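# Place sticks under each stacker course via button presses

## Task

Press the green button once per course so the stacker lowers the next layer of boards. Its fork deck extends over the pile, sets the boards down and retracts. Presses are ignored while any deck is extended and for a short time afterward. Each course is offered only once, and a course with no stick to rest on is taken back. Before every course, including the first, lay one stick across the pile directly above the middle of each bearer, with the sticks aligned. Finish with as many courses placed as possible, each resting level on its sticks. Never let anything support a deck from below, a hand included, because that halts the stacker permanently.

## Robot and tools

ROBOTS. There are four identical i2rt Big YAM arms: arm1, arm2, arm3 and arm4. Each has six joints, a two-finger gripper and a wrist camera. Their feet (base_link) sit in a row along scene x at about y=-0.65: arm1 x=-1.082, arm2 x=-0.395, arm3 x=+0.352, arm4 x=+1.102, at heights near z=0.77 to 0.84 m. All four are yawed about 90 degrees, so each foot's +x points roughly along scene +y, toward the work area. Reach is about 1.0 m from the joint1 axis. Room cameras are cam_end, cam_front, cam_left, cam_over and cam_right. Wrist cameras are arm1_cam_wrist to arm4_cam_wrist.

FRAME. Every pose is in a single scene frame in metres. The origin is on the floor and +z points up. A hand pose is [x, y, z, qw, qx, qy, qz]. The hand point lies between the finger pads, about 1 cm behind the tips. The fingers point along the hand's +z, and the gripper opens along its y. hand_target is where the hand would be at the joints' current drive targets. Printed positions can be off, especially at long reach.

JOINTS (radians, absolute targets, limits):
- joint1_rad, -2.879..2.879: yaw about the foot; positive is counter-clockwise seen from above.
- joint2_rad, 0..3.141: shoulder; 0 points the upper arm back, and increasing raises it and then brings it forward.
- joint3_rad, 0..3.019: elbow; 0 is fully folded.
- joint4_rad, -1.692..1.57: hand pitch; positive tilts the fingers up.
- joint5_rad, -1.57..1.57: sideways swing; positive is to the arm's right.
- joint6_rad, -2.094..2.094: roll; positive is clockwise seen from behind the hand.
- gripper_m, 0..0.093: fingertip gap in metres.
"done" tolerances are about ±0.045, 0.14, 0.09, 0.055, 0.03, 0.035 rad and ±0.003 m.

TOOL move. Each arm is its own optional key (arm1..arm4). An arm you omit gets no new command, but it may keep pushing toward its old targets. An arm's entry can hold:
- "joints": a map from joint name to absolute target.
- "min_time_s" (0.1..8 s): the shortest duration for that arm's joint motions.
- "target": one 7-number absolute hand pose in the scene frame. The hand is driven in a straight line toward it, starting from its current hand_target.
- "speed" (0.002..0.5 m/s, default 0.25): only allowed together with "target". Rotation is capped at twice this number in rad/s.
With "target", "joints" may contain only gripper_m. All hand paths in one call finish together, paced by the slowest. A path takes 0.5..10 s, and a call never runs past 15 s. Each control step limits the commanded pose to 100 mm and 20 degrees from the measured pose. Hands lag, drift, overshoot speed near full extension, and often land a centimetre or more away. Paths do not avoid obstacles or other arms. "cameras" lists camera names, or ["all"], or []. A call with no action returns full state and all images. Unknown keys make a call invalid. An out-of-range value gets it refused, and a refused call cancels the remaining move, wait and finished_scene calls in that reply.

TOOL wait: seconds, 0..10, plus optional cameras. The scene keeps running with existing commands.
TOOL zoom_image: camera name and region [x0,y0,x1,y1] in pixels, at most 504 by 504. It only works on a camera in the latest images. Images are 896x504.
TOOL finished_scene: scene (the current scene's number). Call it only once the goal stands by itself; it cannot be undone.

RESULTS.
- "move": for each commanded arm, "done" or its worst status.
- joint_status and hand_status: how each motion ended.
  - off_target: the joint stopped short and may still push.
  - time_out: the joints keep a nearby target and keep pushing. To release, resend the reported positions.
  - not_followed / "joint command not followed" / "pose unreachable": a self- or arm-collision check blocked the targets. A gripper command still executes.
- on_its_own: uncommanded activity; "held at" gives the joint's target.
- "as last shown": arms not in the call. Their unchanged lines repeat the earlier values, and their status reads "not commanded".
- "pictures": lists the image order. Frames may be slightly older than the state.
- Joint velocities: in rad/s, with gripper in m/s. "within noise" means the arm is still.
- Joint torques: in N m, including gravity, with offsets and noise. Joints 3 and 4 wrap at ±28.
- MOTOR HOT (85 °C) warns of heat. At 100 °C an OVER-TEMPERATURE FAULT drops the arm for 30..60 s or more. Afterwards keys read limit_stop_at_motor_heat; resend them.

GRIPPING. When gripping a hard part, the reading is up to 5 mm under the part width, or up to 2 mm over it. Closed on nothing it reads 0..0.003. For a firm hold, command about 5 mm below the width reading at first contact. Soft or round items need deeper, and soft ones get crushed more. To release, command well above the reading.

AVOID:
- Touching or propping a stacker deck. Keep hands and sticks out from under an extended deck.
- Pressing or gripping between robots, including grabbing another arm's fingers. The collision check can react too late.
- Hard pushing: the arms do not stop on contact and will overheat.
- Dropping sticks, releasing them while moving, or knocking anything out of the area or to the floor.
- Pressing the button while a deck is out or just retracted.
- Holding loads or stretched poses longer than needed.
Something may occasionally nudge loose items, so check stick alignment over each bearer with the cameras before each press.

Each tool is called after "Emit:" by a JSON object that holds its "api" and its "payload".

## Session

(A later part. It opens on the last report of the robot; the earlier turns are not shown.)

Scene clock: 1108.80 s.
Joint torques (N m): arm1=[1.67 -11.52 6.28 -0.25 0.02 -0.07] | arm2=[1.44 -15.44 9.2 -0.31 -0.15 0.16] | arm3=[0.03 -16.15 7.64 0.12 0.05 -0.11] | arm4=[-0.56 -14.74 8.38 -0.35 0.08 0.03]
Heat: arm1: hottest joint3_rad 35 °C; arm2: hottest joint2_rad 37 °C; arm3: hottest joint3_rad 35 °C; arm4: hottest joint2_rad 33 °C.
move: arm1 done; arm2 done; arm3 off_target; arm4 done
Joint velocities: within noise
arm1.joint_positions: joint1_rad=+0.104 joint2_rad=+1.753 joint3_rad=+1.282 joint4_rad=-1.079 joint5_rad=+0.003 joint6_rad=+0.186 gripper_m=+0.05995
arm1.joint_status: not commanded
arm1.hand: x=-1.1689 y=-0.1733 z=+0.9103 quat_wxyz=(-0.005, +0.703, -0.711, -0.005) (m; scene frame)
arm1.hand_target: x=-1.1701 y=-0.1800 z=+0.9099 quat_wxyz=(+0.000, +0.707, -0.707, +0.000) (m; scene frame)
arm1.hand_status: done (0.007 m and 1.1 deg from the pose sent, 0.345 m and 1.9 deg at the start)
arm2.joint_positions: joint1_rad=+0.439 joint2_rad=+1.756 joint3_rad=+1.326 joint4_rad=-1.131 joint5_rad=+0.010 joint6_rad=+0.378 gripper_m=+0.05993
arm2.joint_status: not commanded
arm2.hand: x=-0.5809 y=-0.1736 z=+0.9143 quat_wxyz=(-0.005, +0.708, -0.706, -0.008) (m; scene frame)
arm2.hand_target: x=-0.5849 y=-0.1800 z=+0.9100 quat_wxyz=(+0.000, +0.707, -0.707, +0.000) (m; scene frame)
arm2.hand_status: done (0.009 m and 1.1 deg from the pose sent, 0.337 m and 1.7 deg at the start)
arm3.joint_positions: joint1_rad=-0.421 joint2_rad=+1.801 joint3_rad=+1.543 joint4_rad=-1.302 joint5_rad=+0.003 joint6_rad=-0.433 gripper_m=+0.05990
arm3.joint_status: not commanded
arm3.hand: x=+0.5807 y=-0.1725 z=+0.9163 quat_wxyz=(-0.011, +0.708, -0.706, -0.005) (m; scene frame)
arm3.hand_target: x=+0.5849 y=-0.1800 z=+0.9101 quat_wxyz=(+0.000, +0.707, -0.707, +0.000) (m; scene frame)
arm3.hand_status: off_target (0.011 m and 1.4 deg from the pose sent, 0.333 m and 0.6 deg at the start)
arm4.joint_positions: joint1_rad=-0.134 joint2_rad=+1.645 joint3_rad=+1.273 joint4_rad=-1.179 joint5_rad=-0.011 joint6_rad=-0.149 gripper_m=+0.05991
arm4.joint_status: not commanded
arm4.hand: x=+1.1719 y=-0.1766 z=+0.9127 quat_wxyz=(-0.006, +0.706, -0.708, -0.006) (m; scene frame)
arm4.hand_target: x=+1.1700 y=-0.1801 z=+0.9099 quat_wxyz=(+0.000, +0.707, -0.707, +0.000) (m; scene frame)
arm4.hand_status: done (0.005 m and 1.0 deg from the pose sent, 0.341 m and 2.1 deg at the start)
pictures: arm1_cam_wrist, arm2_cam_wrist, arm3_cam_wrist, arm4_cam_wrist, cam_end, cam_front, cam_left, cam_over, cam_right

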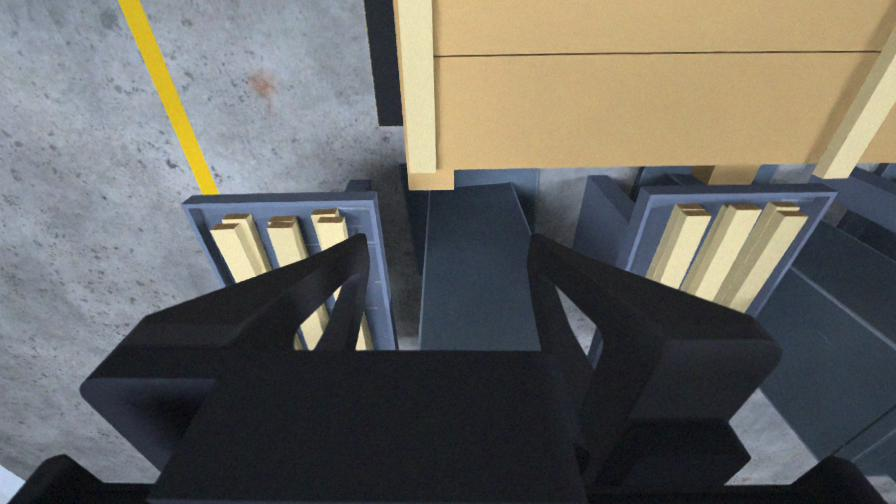

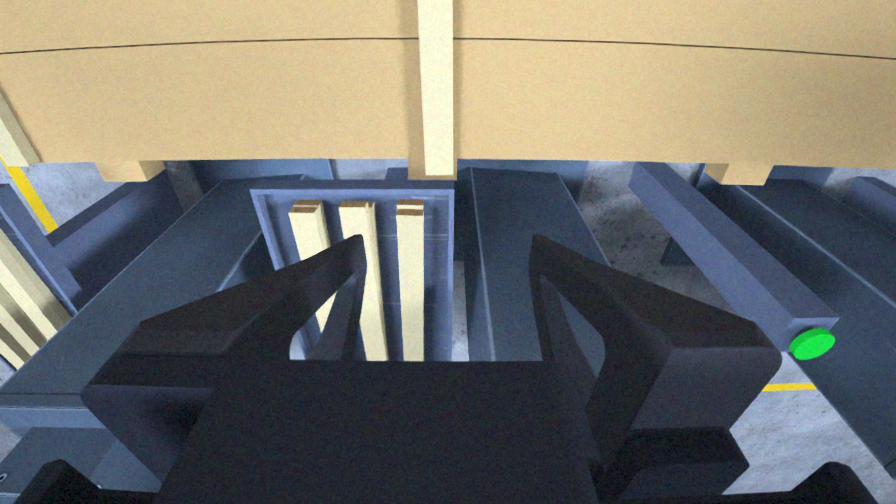

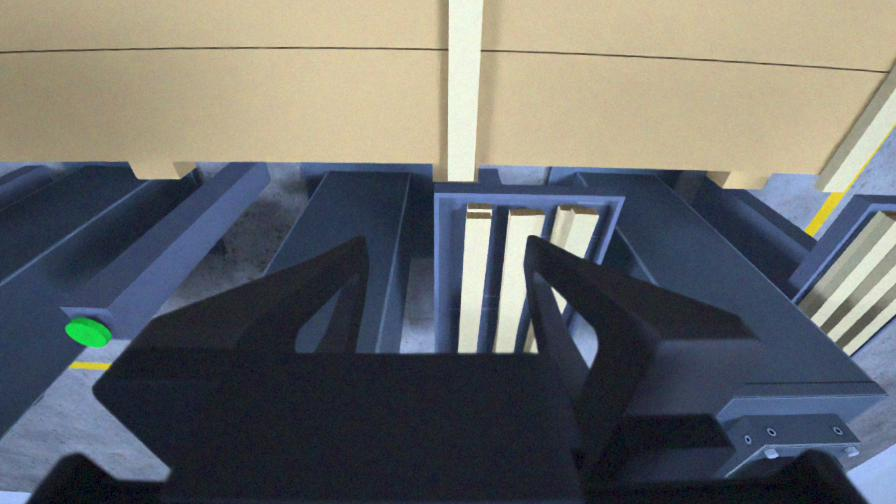

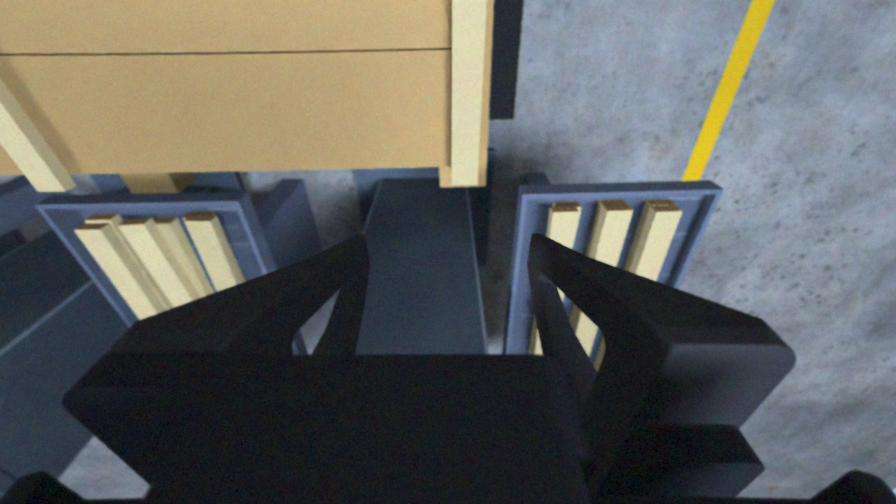

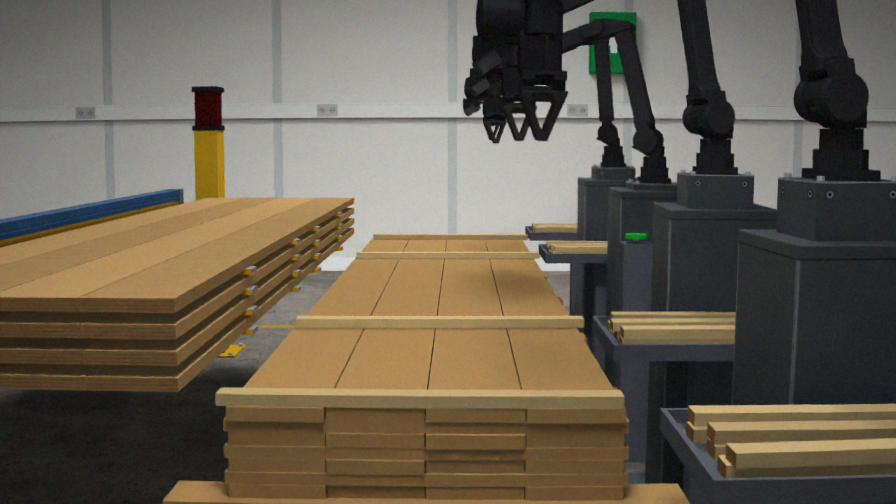

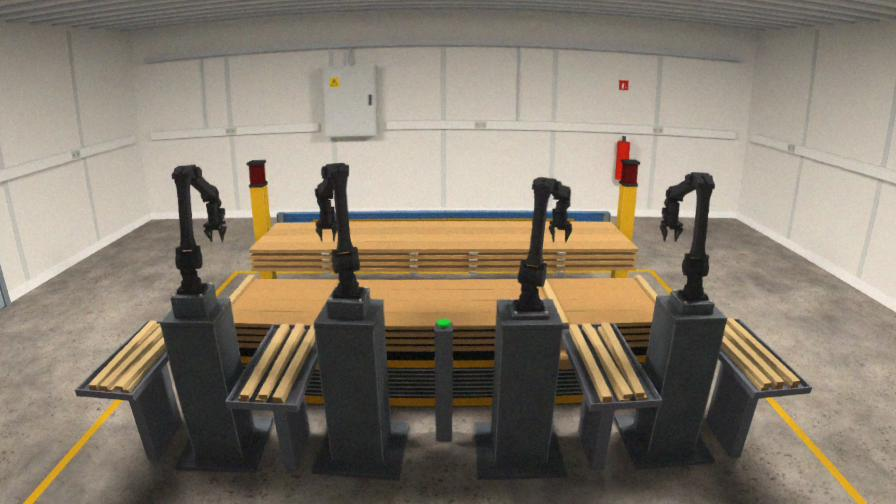

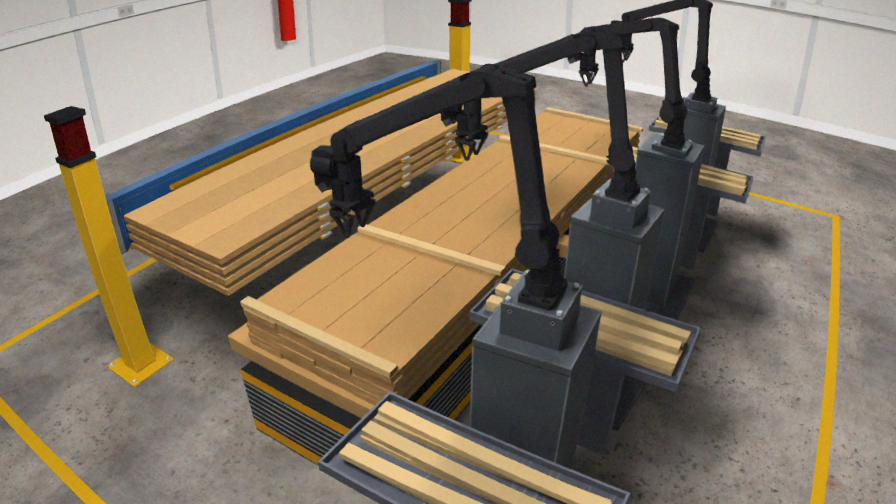

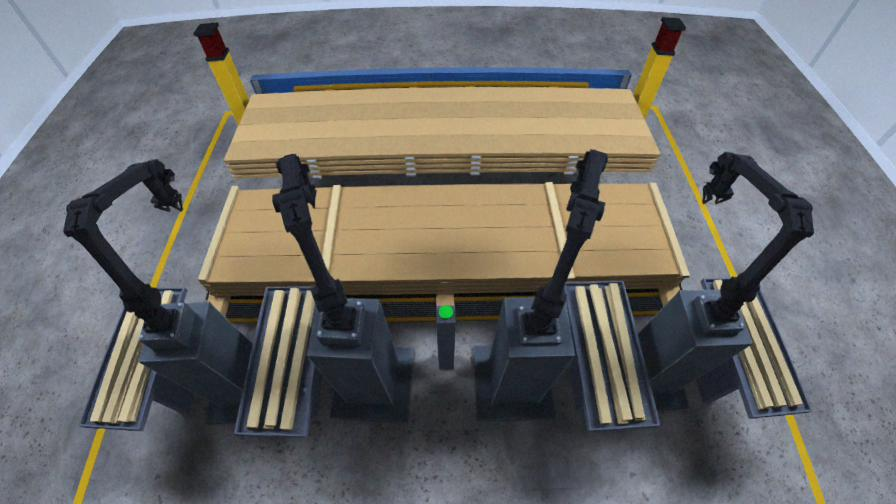

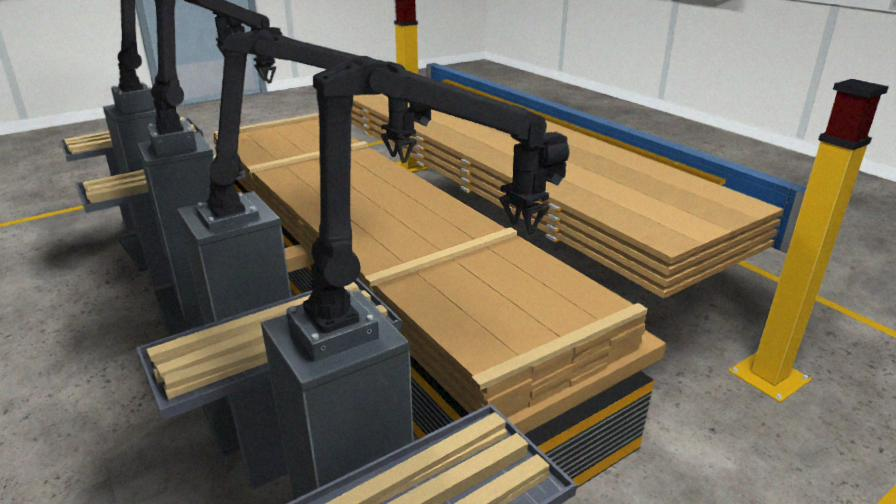

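Emit:
{"api": "move", "payload": {"arm1": {"target": [-1.2048, 0.0165, 0.62, -0.0111, 0.707, -0.707, -0.0111]}, "arm2": {"target": [-0.5985, 0.0155, 0.62, -0.0074, 0.707, -0.707, -0.0074]}, "arm3": {"target": [0.656, -0.62, 0.68, 0, 0.7071, -0.7071, 0]}, "cameras": ["arm1_cam_wrist", "arm2_cam_wrist", "arm3_cam_wrist"]}}

Scene clock: 1222.93 s.
Joint torques (N m): arm1=[1.67 -18.26 9.61 -0.27 0.22 -0.05] | arm2=[-0.26 -23 12.22 -0.36 0.07 -0.08] | arm3=[-0.09 -6.65 3.75 0.79 -0.12 -0.09] | arm4=[-0.56 -14.74 8.38 -0.34 0.08 0.03]
Heat: arm1: hottest joint3_rad 34 °C; arm2: hottest joint3_rad 32 °C; arm3: hottest joint3_rad 36 °C; arm4: hottest joint3_rad 30 °C.
move: arm1 off_target; arm2 off_target; arm3 done
Joint velocities: within noise
arm1.joint_positions: joint1_rad=+0.104 joint2_rad=+2.612 joint3_rad=+1.912 joint4_rad=-0.868 joint5_rad=+0.003 joint6_rad=+0.186 gripper_m=+0.05995
arm1.joint_status: not commanded
arm1.hand: x=-1.1986 y=-0.0048 z=+0.6091 quat_wxyz=(+0.000, +0.703, -0.711, +0.002) (m; scene frame)
arm1.hand_target: x=-1.2048 y=+0.0156 z=+0.6208 quat_wxyz=(-0.011, +0.707, -0.707, -0.012) (m; scene frame)
arm1.hand_status: off_target (0.025 m and 2.1 deg from the pose sent, 0.349 m and 1.1 deg at the start)
arm2.joint_positions: joint1_rad=+0.370 joint2_rad=+2.590 joint3_rad=+1.910 joint4_rad=-0.900 joint5_rad=+0.012 joint6_rad=+0.314 gripper_m=+0.05993
arm2.joint_status: not commanded
arm2.hand: x=-0.6019 y=-0.0009 z=+0.6158 quat_wxyz=(-0.002, +0.706, -0.708, +0.001) (m; scene frame)
arm2.hand_target: x=-0.5983 y=+0.0150 z=+0.6205 quat_wxyz=(-0.008, +0.707, -0.707, -0.008) (m; scene frame)
arm2.hand_status: off_target (0.017 m and 1.1 deg from the pose sent, 0.350 m and 0.3 deg at the start)
arm3.joint_positions: joint1_rad=-1.390 joint2_rad=+1.674 joint3_rad=+0.590 joint4_rad=-0.478 joint5_rad=+0.015 joint6_rad=-1.403 gripper_m=+0.05990
arm3.joint_status: not commanded
arm3.hand: x=+0.6571 y=-0.6158 z=+0.6867 quat_wxyz=(-0.004, +0.708, -0.706, +0.004) (m; scene frame)
arm3.hand_target: x=+0.6559 y=-0.6199 z=+0.6803 quat_wxyz=(+0.000, +0.707, -0.707, +0.000) (m; scene frame)
arm3.hand_status: done (0.008 m and 0.7 deg from the pose sent, 0.512 m and 1.3 deg at the start)
arm4: as last shown
pictures: arm1_cam_wrist, arm2_cam_wrist, arm3_cam_wrist

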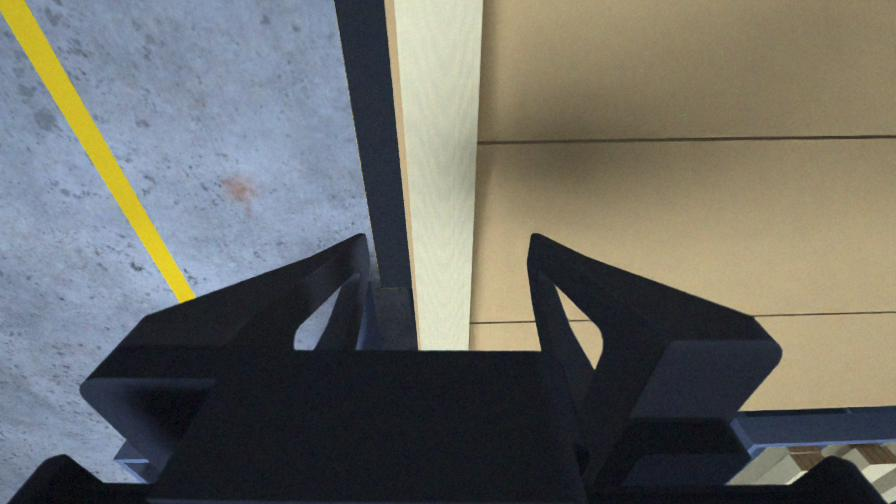

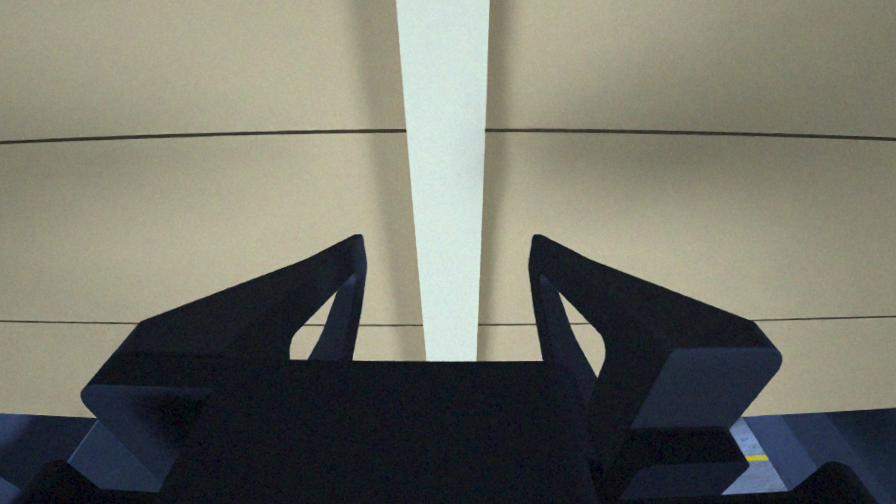

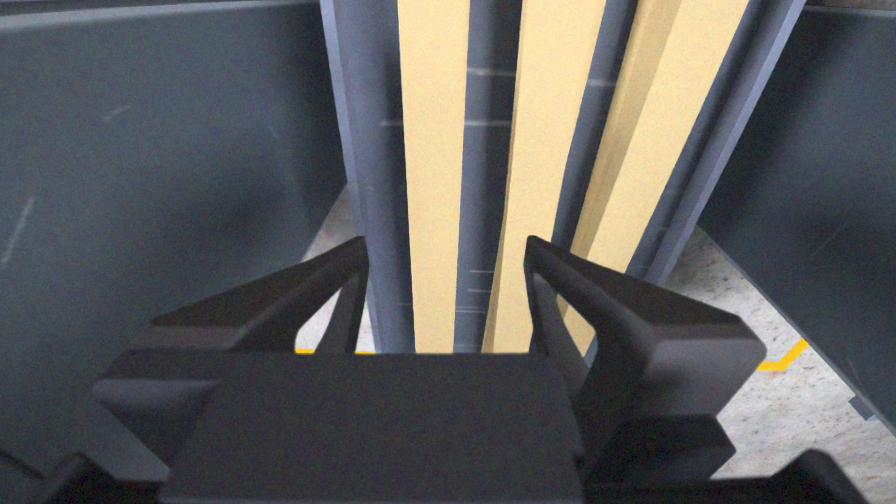

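Emit:
{"api": "move", "payload": {"arm1": {"target": [-1.2085, 0.0165, 0.541, -0.0111, 0.707, -0.707, -0.0111], "speed": 0.08}, "arm2": {"target": [-0.5995, 0.0155, 0.533, -0.0074, 0.707, -0.707, -0.0074], "speed": 0.08}, "arm3": {"target": [0.650, -0.655, 0.565, 0, 0.7071, -0.7071, 0], "speed": 0.12}, "cameras": ["arm1_cam_wrist", "arm2_cam_wrist", "arm3_cam_wrist", "cam_end"]}}

Scene clock: 1261.90 s.
Joint torques (N m): arm1=[2.08 -18.2 9.17 0.77 0.22 -0.01] | arm2=[-0.21 -23.12 11.56 0.36 0.07 -0.08] | arm3=[-0.03 -8.41 0.92 0.73 -0.1 -0.11] | arm4=[-0.5 -14.74 8.38 -0.35 0.08 0.04]
Heat: arm1: hottest joint3_rad 38 °C; arm2: hottest joint3_rad 35 °C; arm3: hottest joint3_rad 33 °C; arm4: hottest joint3_rad 30 °C.
move: arm1 off_target; arm2 off_target; arm3 done
Joint velocities: within noise
arm1.joint_positions: joint1_rad=+0.104 joint2_rad=+2.772 joint3_rad=+2.012 joint4_rad=-0.830 joint5_rad=+0.003 joint6_rad=+0.186 gripper_m=+0.05995
arm1.joint_status: not commanded
arm1.hand: x=-1.1978 y=-0.0093 z=+0.5330 quat_wxyz=(+0.006, +0.703, -0.711, +0.011) (m; scene frame)
arm1.hand_target: x=-1.2086 y=+0.0152 z=+0.5424 quat_wxyz=(-0.011, +0.707, -0.707, -0.011) (m; scene frame)
arm1.hand_status: off_target (0.029 m and 3.3 deg from the pose sent, 0.072 m and 2.1 deg at the start)
arm2.joint_positions: joint1_rad=+0.370 joint2_rad=+2.760 joint3_rad=+2.008 joint4_rad=-0.843 joint5_rad=+0.012 joint6_rad=+0.314 gripper_m=+0.05993
arm2.joint_status: not commanded
arm2.hand: x=-0.6017 y=-0.0036 z=+0.5323 quat_wxyz=(+0.002, +0.706, -0.708, +0.008) (m; scene frame)
arm2.hand_target: x=-0.5992 y=+0.0150 z=+0.5338 quat_wxyz=(-0.008, +0.707, -0.707, -0.008) (m; scene frame)
arm2.hand_status: off_target (0.019 m and 2.0 deg from the pose sent, 0.084 m and 1.2 deg at the start)
arm3.joint_positions: joint1_rad=-1.508 joint2_rad=+2.079 joint3_rad=+0.592 joint4_rad=-0.081 joint5_rad=+0.015 joint6_rad=-1.521 gripper_m=+0.05990
arm3.joint_status: not commanded
arm3.hand: x=+0.6500 y=-0.6512 z=+0.5712 quat_wxyz=(-0.001, +0.709, -0.706, +0.002) (m; scene frame)
arm3.hand_target: x=+0.6498 y=-0.6550 z=+0.5652 quat_wxyz=(+0.000, +0.707, -0.707, +0.000) (m; scene frame)
arm3.hand_status: done (0.007 m and 0.4 deg from the pose sent, 0.128 m and 0.7 deg at the start)
arm4: as last shown
pictures: arm1_cam_wrist, arm2_cam_wrist, arm3_cam_wrist, cam_end

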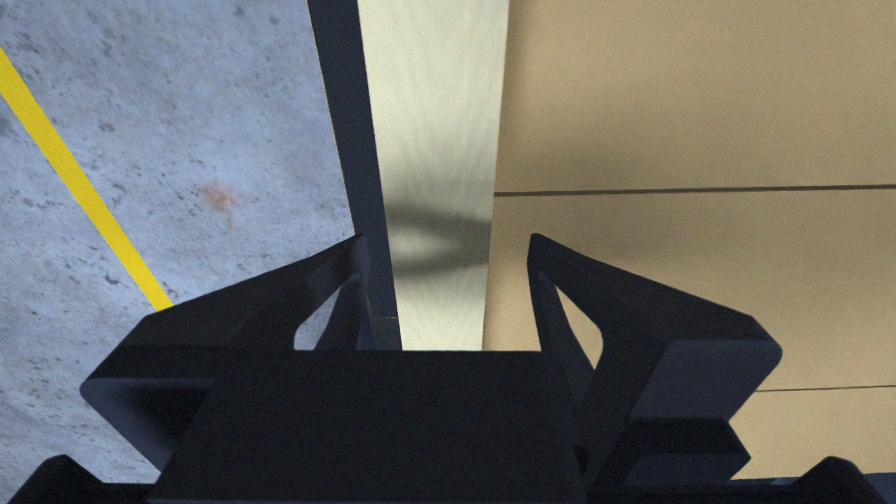

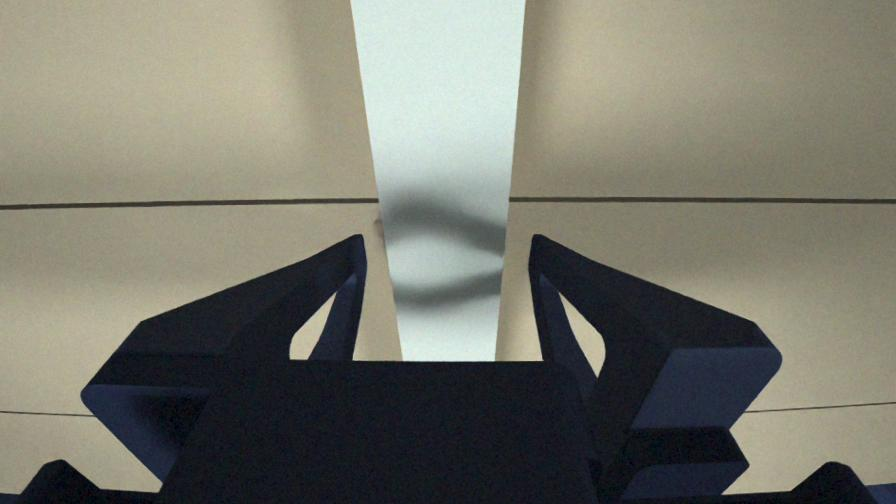

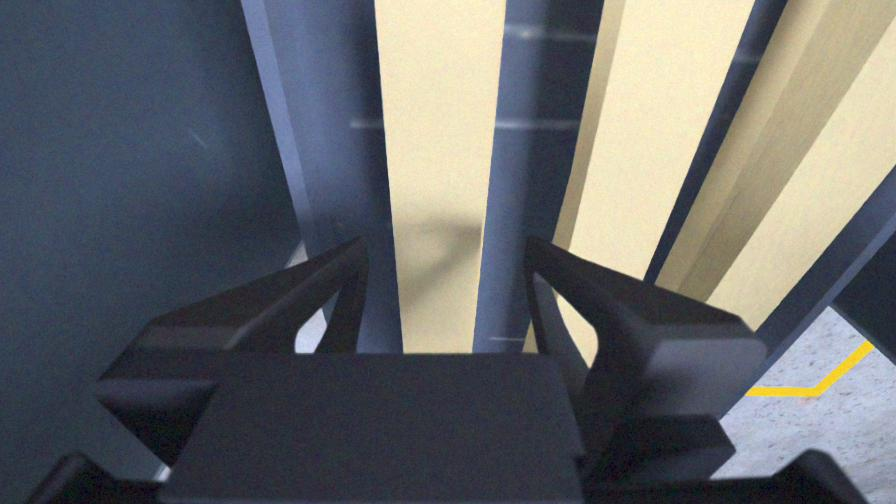

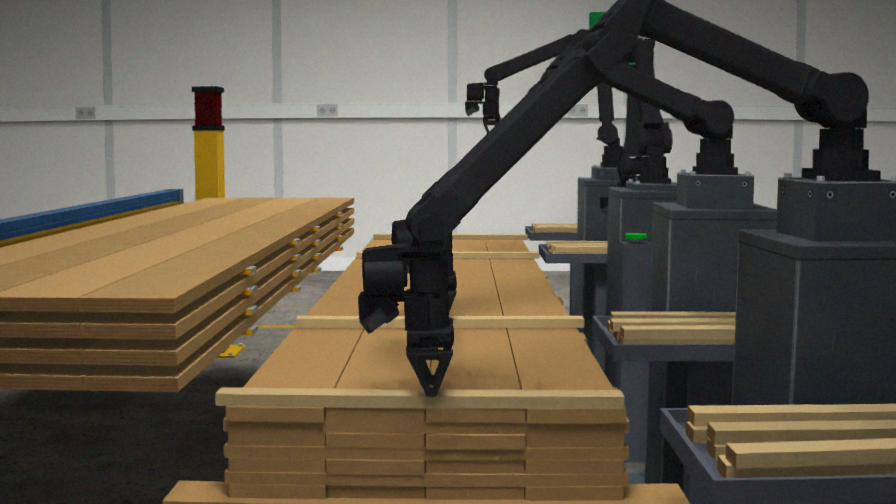

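Emit:
{"api": "move", "payload": {"arm1": {"target": [-1.2105, 0.0185, 0.534, -0.0173, 0.7069, -0.7069, -0.0173], "speed": 0.05}, "arm2": {"target": [-0.5995, 0.0165, 0.527, -0.0123, 0.707, -0.707, -0.0123], "speed": 0.05}, "arm3": {"target": [0.646, -0.656, 0.527, 0, 0.7071, -0.7071, 0], "speed": 0.08}, "cameras": ["arm3_cam_wrist", "cam_end"]}}

Scene clock: 1280.60 s.
Joint torques (N m): arm1=[2.32 -17.73 9.16 0.96 0.25 0] | arm2=[-0.15 -22.83 11.28 0.49 0.09 -0.07] | arm3=[-0.03 -8.94 -0.06 0.76 -0.11 -0.11] | arm4=[-0.56 -14.74 8.38 -0.36 0.08 0.04]
Heat: arm1: hottest joint3_rad 39 °C; arm2: hottest joint2_rad 33 °C; arm3: hottest joint3_rad 31 °C; arm4: hottest joint3_rad 30 °C.
move: arm1 off_target; arm2 off_target; arm3 done
Joint velocities: within noise
arm1.joint_positions: joint1_rad=+0.104 joint2_rad=+2.781 joint3_rad=+2.012 joint4_rad=-0.804 joint5_rad=+0.006 joint6_rad=+0.186 gripper_m=+0.05995
arm1.joint_status: not commanded
arm1.hand: x=-1.1980 y=-0.0070 z=+0.5270 quat_wxyz=(+0.000, +0.703, -0.711, +0.005) (m; scene frame)
arm1.hand_target: x=-1.2104 y=+0.0171 z=+0.5353 quat_wxyz=(-0.017, +0.707, -0.707, -0.018) (m; scene frame)
arm1.hand_status: off_target (0.029 m and 3.3 deg from the pose sent, 0.031 m and 4.3 deg at the start)
arm2.joint_positions: joint1_rad=+0.370 joint2_rad=+2.765 joint3_rad=+2.008 joint4_rad=-0.821 joint5_rad=+0.015 joint6_rad=+0.314 gripper_m=+0.05993
arm2.joint_status: not commanded
arm2.hand: x=-0.6021 y=-0.0002 z=+0.5290 quat_wxyz=(-0.004, +0.706, -0.708, +0.001) (m; scene frame)
arm2.hand_target: x=-0.5992 y=+0.0158 z=+0.5275 quat_wxyz=(-0.012, +0.707, -0.707, -0.012) (m; scene frame)
arm2.hand_status: off_target (0.017 m and 1.8 deg from the pose sent, 0.021 m and 2.8 deg at the start)
arm3.joint_positions: joint1_rad=-1.512 joint2_rad=+2.216 joint3_rad=+0.622 joint4_rad=+0.029 joint5_rad=+0.015 joint6_rad=-1.526 gripper_m=+0.05990
arm3.joint_status: not commanded
arm3.hand: x=+0.6486 y=-0.6521 z=+0.5338 quat_wxyz=(-0.002, +0.709, -0.706, +0.003) (m; scene frame)
arm3.hand_target: x=+0.6459 y=-0.6559 z=+0.5272 quat_wxyz=(+0.000, +0.707, -0.707, +0.000) (m; scene frame)
arm3.hand_status: done (0.008 m and 0.5 deg from the pose sent, 0.045 m and 0.4 deg at the start)
arm4: as last shown
pictures: arm3_cam_wrist, cam_end

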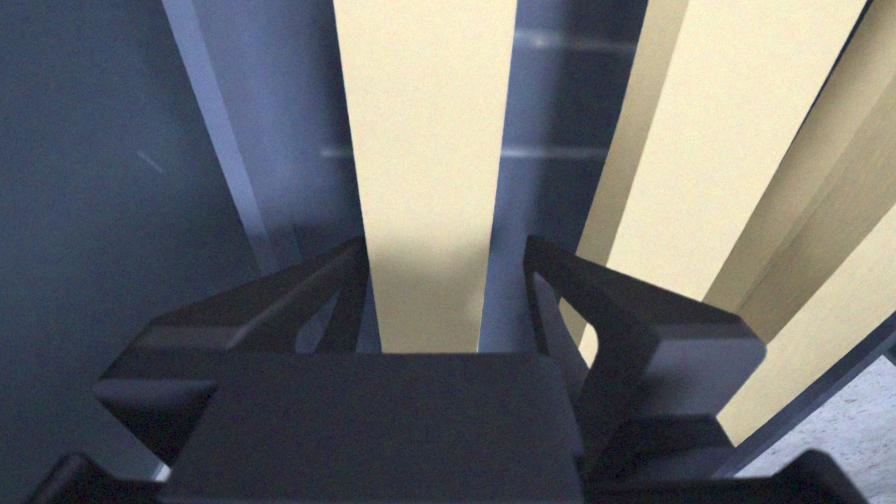

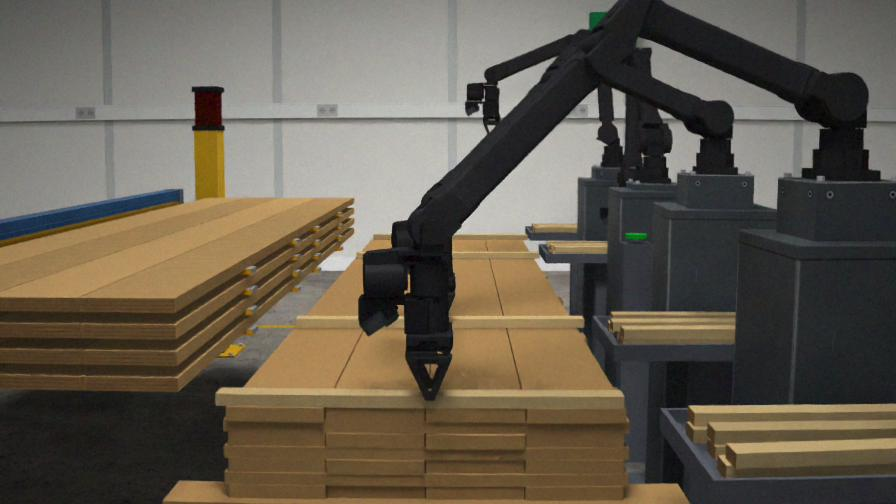

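Emit:
{"api": "move", "payload": {"arm1": {"joints": {"gripper_m": 0.031}}, "arm2": {"joints": {"gripper_m": 0.033}}, "arm3": {"joints": {"gripper_m": 0.031}}, "cameras": ["arm3_cam_wrist"]}}

Scene clock: 1293.43 s.
Joint torques (N m): arm1=[2.2 -18.02 9.2 0.88 0.22 0.01] | arm2=[-0.15 -22.83 11.28 0.49 0.08 -0.05] | arm3=[-0.03 -8.94 -0.12 0.75 -0.1 -0.11] | arm4=[-0.5 -14.74 8.38 -0.36 0.08 0.03]
Heat: arm1: hottest joint3_rad 39 °C; arm2: hottest joint2_rad 34 °C; arm3: hottest joint3_rad 31 °C; arm4: hottest joint3_rad 30 °C.
move: arm1 off_target; arm2 off_target; arm3 off_target
Joint velocities: within noise
arm1.joint_positions: joint1_rad=+0.105 joint2_rad=+2.781 joint3_rad=+2.012 joint4_rad=-0.804 joint5_rad=+0.006 joint6_rad=+0.186 gripper_m=+0.03601
arm1.joint_status: gripper_m off_target (ended at +0.03604, target +0.03100)
arm1.hand: x=-1.1986 y=-0.0070 z=+0.5270 quat_wxyz=(+0.000, +0.704, -0.711, +0.005) (m; scene frame)
arm1.hand_target: x=-1.2104 y=+0.0171 z=+0.5353 quat_wxyz=(-0.017, +0.707, -0.707, -0.018) (m; scene frame)
arm1.hand_status: not commanded
arm2.joint_positions: joint1_rad=+0.370 joint2_rad=+2.765 joint3_rad=+2.008 joint4_rad=-0.821 joint5_rad=+0.016 joint6_rad=+0.312 gripper_m=+0.03872
arm2.joint_status: gripper_m off_target (ended at +0.03875, target +0.03300)
arm2.hand: x=-0.6021 y=-0.0001 z=+0.5290 quat_wxyz=(-0.004, +0.707, -0.707, +0.001) (m; scene frame)
arm2.hand_target: x=-0.5992 y=+0.0159 z=+0.5275 quat_wxyz=(-0.013, +0.707, -0.707, -0.012) (m; scene frame)
arm2.hand_status: not commanded
arm3.joint_positions: joint1_rad=-1.512 joint2_rad=+2.216 joint3_rad=+0.622 joint4_rad=+0.030 joint5_rad=+0.015 joint6_rad=-1.525 gripper_m=+0.03713
arm3.joint_status: gripper_m off_target (ended at +0.03716, target +0.03100)
arm3.hand: x=+0.6487 y=-0.6521 z=+0.5338 quat_wxyz=(-0.003, +0.708, -0.706, +0.003) (m; scene frame)
arm3.hand_target: x=+0.6460 y=-0.6559 z=+0.5273 quat_wxyz=(+0.000, +0.707, -0.707, +0.000) (m; scene frame)
arm3.hand_status: not commanded
arm4: as last shown
pictures: arm3_cam_wrist

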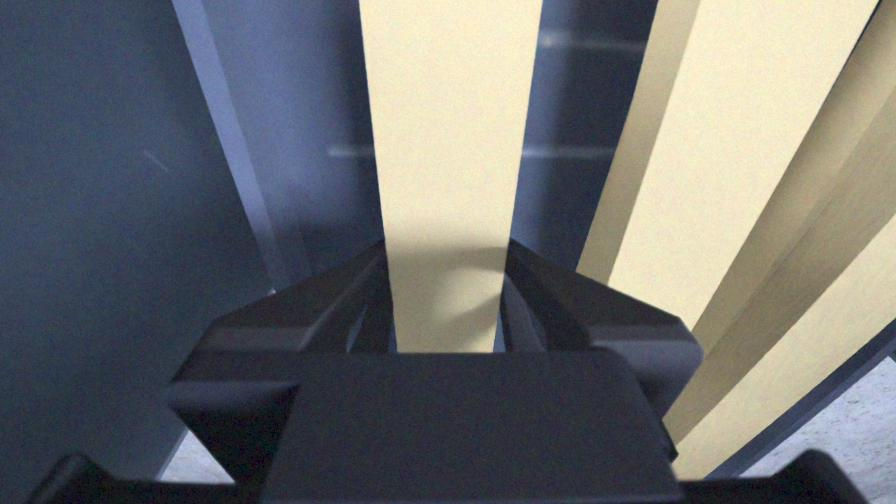

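Emit:
{"api": "move", "payload": {"arm1": {"target": [-1.2105, 0.0065, 0.555, -0.0173, 0.7069, -0.7069, -0.0173], "speed": 0.05}, "arm2": {"target": [-0.6200, 0.0165, 0.550, -0.0123, 0.707, -0.707, -0.0123], "speed": 0.05}, "arm3": {"target": [0.660, -0.656, 0.70, 0, 0.7071, -0.7071, 0], "speed": 0.15}, "cameras": ["arm1_cam_wrist", "arm2_cam_wrist", "arm3_cam_wrist", "cam_end"]}}

Scene clock: 1309.67 s.
Joint torques (N m): arm1=[2.49 -21.71 5.16 0.92 0.23 0.04] | arm2=[1.96 -25.58 11.4 -0.61 0.02 0.19] | arm3=[0.44 -9.58 5.11 -0.09 -0.04 -0.06] | arm4=[-0.5 -14.74 8.39 -0.34 0.08 0.04]
Heat: arm1: hottest joint3_rad 39 °C; arm2: hottest joint2_rad 35 °C; arm3: hottest joint3_rad 30 °C; arm4: hottest joint3_rad 30 °C.
move: arm1 off_target; arm2 off_target; arm3 off_target
Joint velocities: within noise
arm1.joint_positions: joint1_rad=+0.106 joint2_rad=+2.767 joint3_rad=+1.981 joint4_rad=-0.784 joint5_rad=+0.006 joint6_rad=+0.186 gripper_m=+0.03601
arm1.joint_status: not commanded
arm1.hand: x=-1.1983 y=-0.0119 z=+0.5278 quat_wxyz=(-0.001, +0.704, -0.710, +0.004) (m; scene frame)
arm1.hand_target: x=-1.2105 y=+0.0060 z=+0.5548 quat_wxyz=(-0.017, +0.707, -0.707, -0.017) (m; scene frame)
arm1.hand_status: off_target (0.035 m and 3.1 deg from the pose sent, 0.033 m and 3.3 deg at the start)
arm2.joint_positions: joint1_rad=+0.372 joint2_rad=+2.765 joint3_rad=+2.008 joint4_rad=-0.829 joint5_rad=+0.017 joint6_rad=+0.315 gripper_m=+0.03872
arm2.joint_status: not commanded
arm2.hand: x=-0.6029 y=-0.0023 z=+0.5292 quat_wxyz=(-0.003, +0.707, -0.707, +0.004) (m; scene frame)
arm2.hand_target: x=-0.6199 y=+0.0157 z=+0.5506 quat_wxyz=(-0.012, +0.707, -0.707, -0.013) (m; scene frame)
arm2.hand_status: off_target (0.033 m and 2.2 deg from the pose sent, 0.032 m and 1.8 deg at the start)
arm3.joint_positions: joint1_rad=-1.512 joint2_rad=+1.647 joint3_rad=+0.579 joint4_rad=-0.529 joint5_rad=+0.013 joint6_rad=-1.525 gripper_m=+0.03713
arm3.joint_status: not commanded
arm3.hand: x=+0.6479 y=-0.6540 z=+0.6920 quat_wxyz=(+0.009, +0.708, -0.706, -0.008) (m; scene frame)
arm3.hand_target: x=+0.6599 y=-0.6560 z=+0.7000 quat_wxyz=(+0.000, +0.707, -0.707, +0.000) (m; scene frame)
arm3.hand_status: off_target (0.015 m and 1.4 deg from the pose sent, 0.167 m and 0.5 deg at the start)
arm4: as last shown
pictures: arm1_cam_wrist, arm2_cam_wrist, arm3_cam_wrist, cam_end

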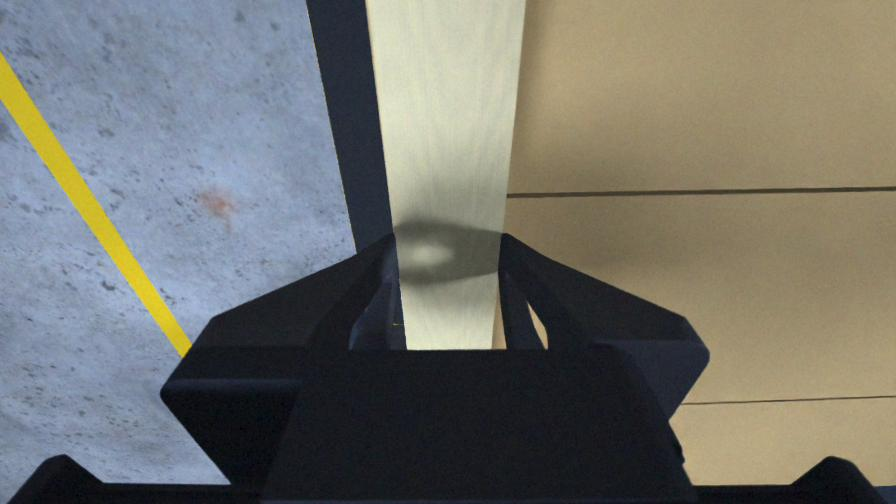

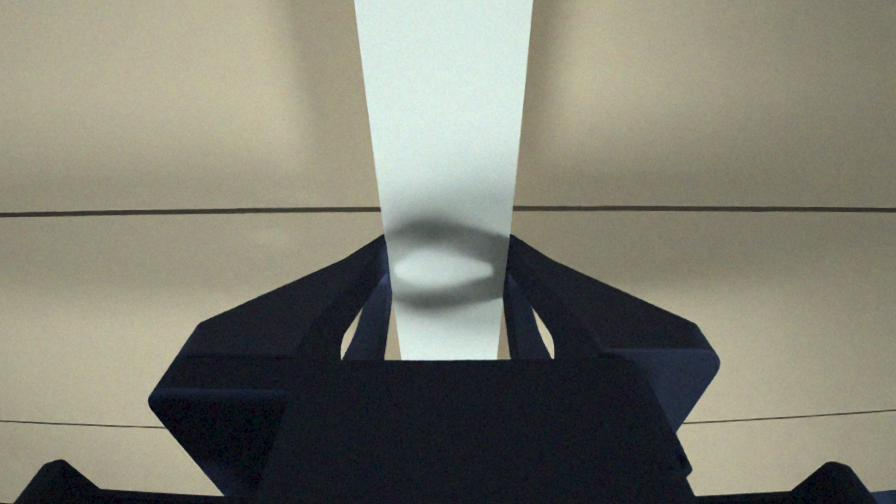

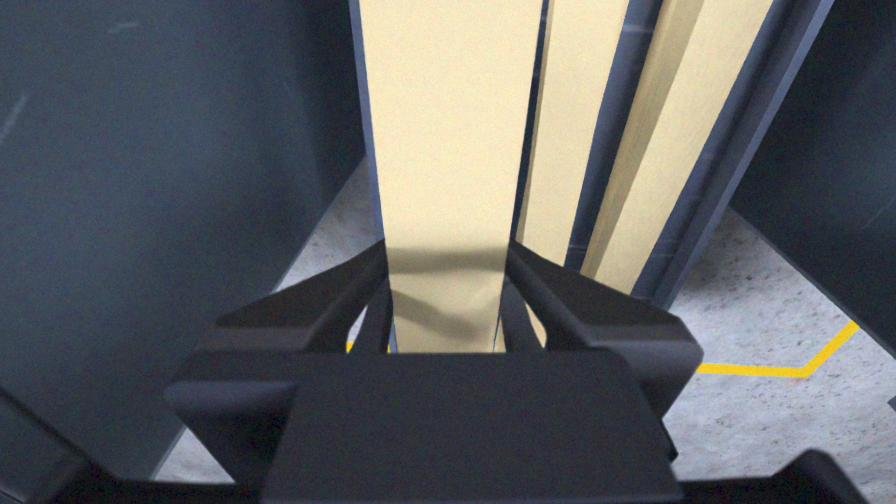

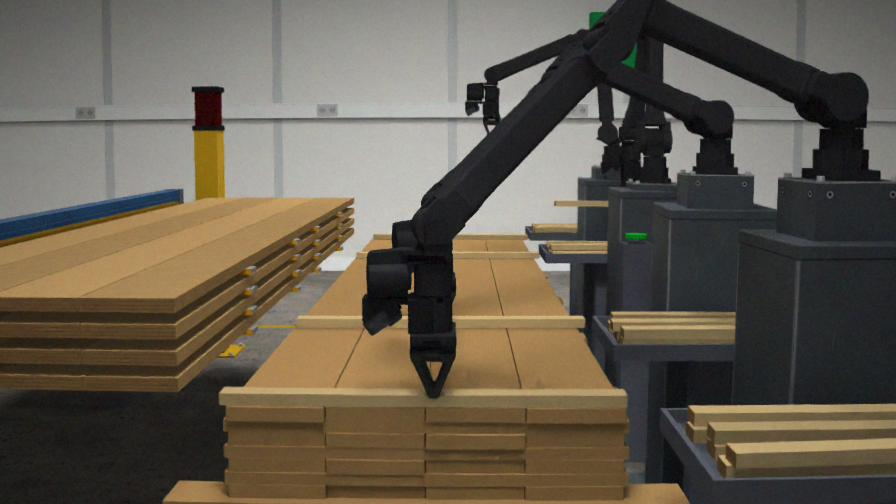

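Emit:
{"api": "move", "payload": {"arm1": {"target": [-1.2105, 0.0065, 0.58, -0.0173, 0.7069, -0.7069, -0.0173], "speed": 0.05}, "arm2": {"target": [-0.638, 0.0165, 0.575, -0.0123, 0.707, -0.707, -0.0123], "speed": 0.05}, "arm3": {"target": [0.66, -0.45, 0.70, 0, 0.7071, -0.7071, 0], "speed": 0.2}, "cameras": ["arm1_cam_wrist", "arm2_cam_wrist", "cam_end"]}}

Scene clock: 1325.20 s.
Joint torques (N m): arm1=[2.32 -21.54 5.31 0.09 0.21 0.05] | arm2=[1.55 -26.87 11.56 -0.46 0.04 0.18] | arm3=[1.67 -9.23 6.9 -0.01 0.09 0.07] | arm4=[-0.62 -14.74 8.39 -0.35 0.08 0.04]
Heat: arm1: hottest joint3_rad 37 °C; arm2: hottest joint2_rad 36 °C; arm3: hottest joint3_rad 30 °C; arm4: hottest joint3_rad 30 °C.
move: arm1 off_target; arm2 off_target; arm3 off_target
Joint velocities: within noise
arm1.joint_positions: joint1_rad=+0.106 joint2_rad=+2.715 joint3_rad=+1.950 joint4_rad=-0.784 joint5_rad=+0.006 joint6_rad=+0.186 gripper_m=+0.03601
arm1.joint_status: not commanded
arm1.hand: x=-1.1994 y=-0.0058 z=+0.5526 quat_wxyz=(-0.007, +0.704, -0.710, -0.004) (m; scene frame)
arm1.hand_target: x=-1.2105 y=+0.0063 z=+0.5793 quat_wxyz=(-0.017, +0.707, -0.707, -0.017) (m; scene frame)
arm1.hand_status: off_target (0.032 m and 2.0 deg from the pose sent, 0.057 m and 3.1 deg at the start)
arm2.joint_positions: joint1_rad=+0.401 joint2_rad=+2.743 joint3_rad=+2.008 joint4_rad=-0.873 joint5_rad=+0.017 joint6_rad=+0.340 gripper_m=+0.03872
arm2.joint_status: not commanded
arm2.hand: x=-0.6206 y=-0.0102 z=+0.5436 quat_wxyz=(+0.002, +0.708, -0.706, +0.015) (m; scene frame)
arm2.hand_target: x=-0.6377 y=+0.0152 z=+0.5757 quat_wxyz=(-0.012, +0.707, -0.707, -0.013) (m; scene frame)
arm2.hand_status: off_target (0.045 m and 3.5 deg from the pose sent, 0.061 m and 2.2 deg at the start)
arm3.joint_positions: joint1_rad=-0.952 joint2_rad=+1.747 joint3_rad=+0.761 joint4_rad=-0.598 joint5_rad=+0.006 joint6_rad=-0.964 gripper_m=+0.03713
arm3.joint_status: not commanded
arm3.hand: x=+0.6504 y=-0.4594 z=+0.6991 quat_wxyz=(+0.002, +0.708, -0.706, -0.002) (m; scene frame)
arm3.hand_target: x=+0.6598 y=-0.4501 z=+0.7002 quat_wxyz=(+0.000, +0.707, -0.707, +0.000) (m; scene frame)
arm3.hand_status: off_target (0.013 m and 0.4 deg from the pose sent, 0.204 m and 1.4 deg at the start)
arm4: as last shown
pictures: arm1_cam_wrist, arm2_cam_wrist, cam_end

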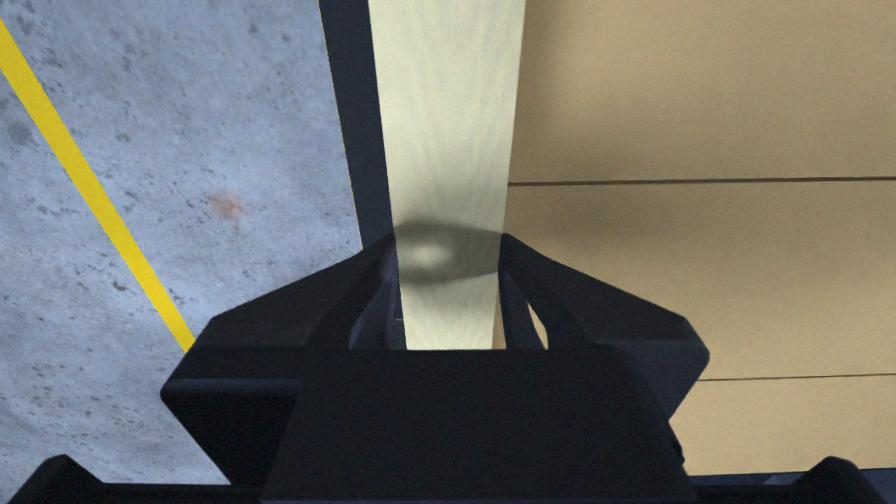

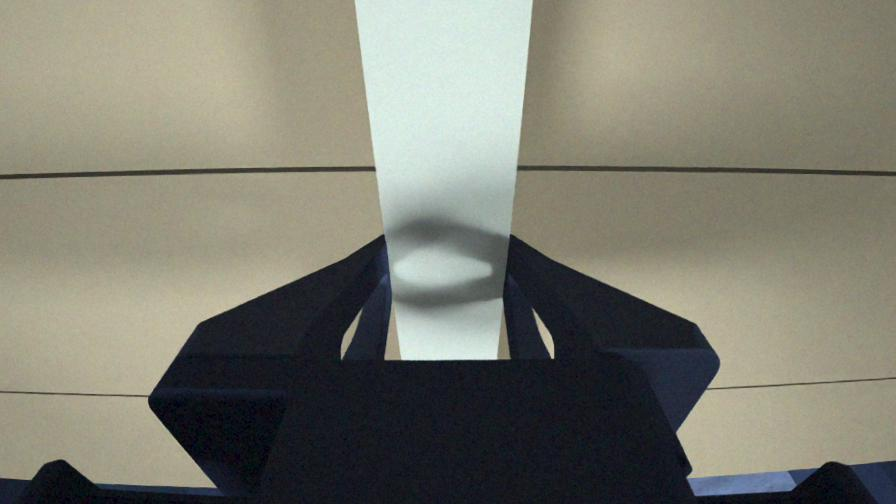

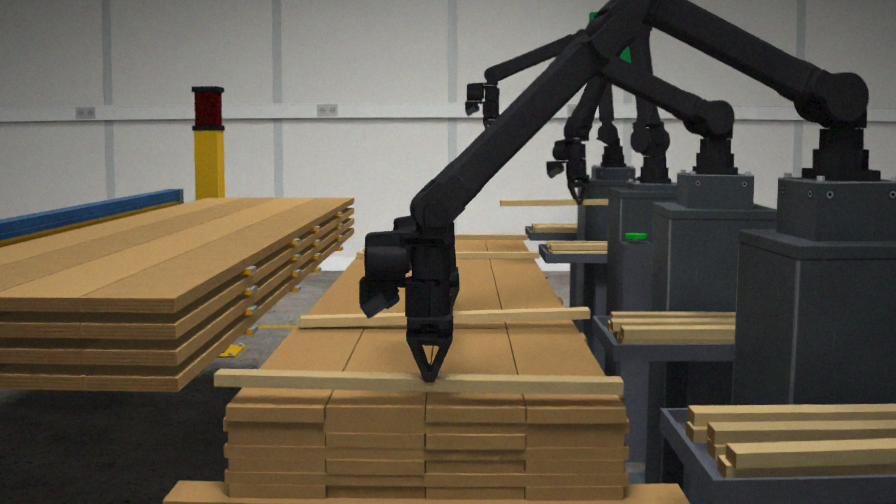

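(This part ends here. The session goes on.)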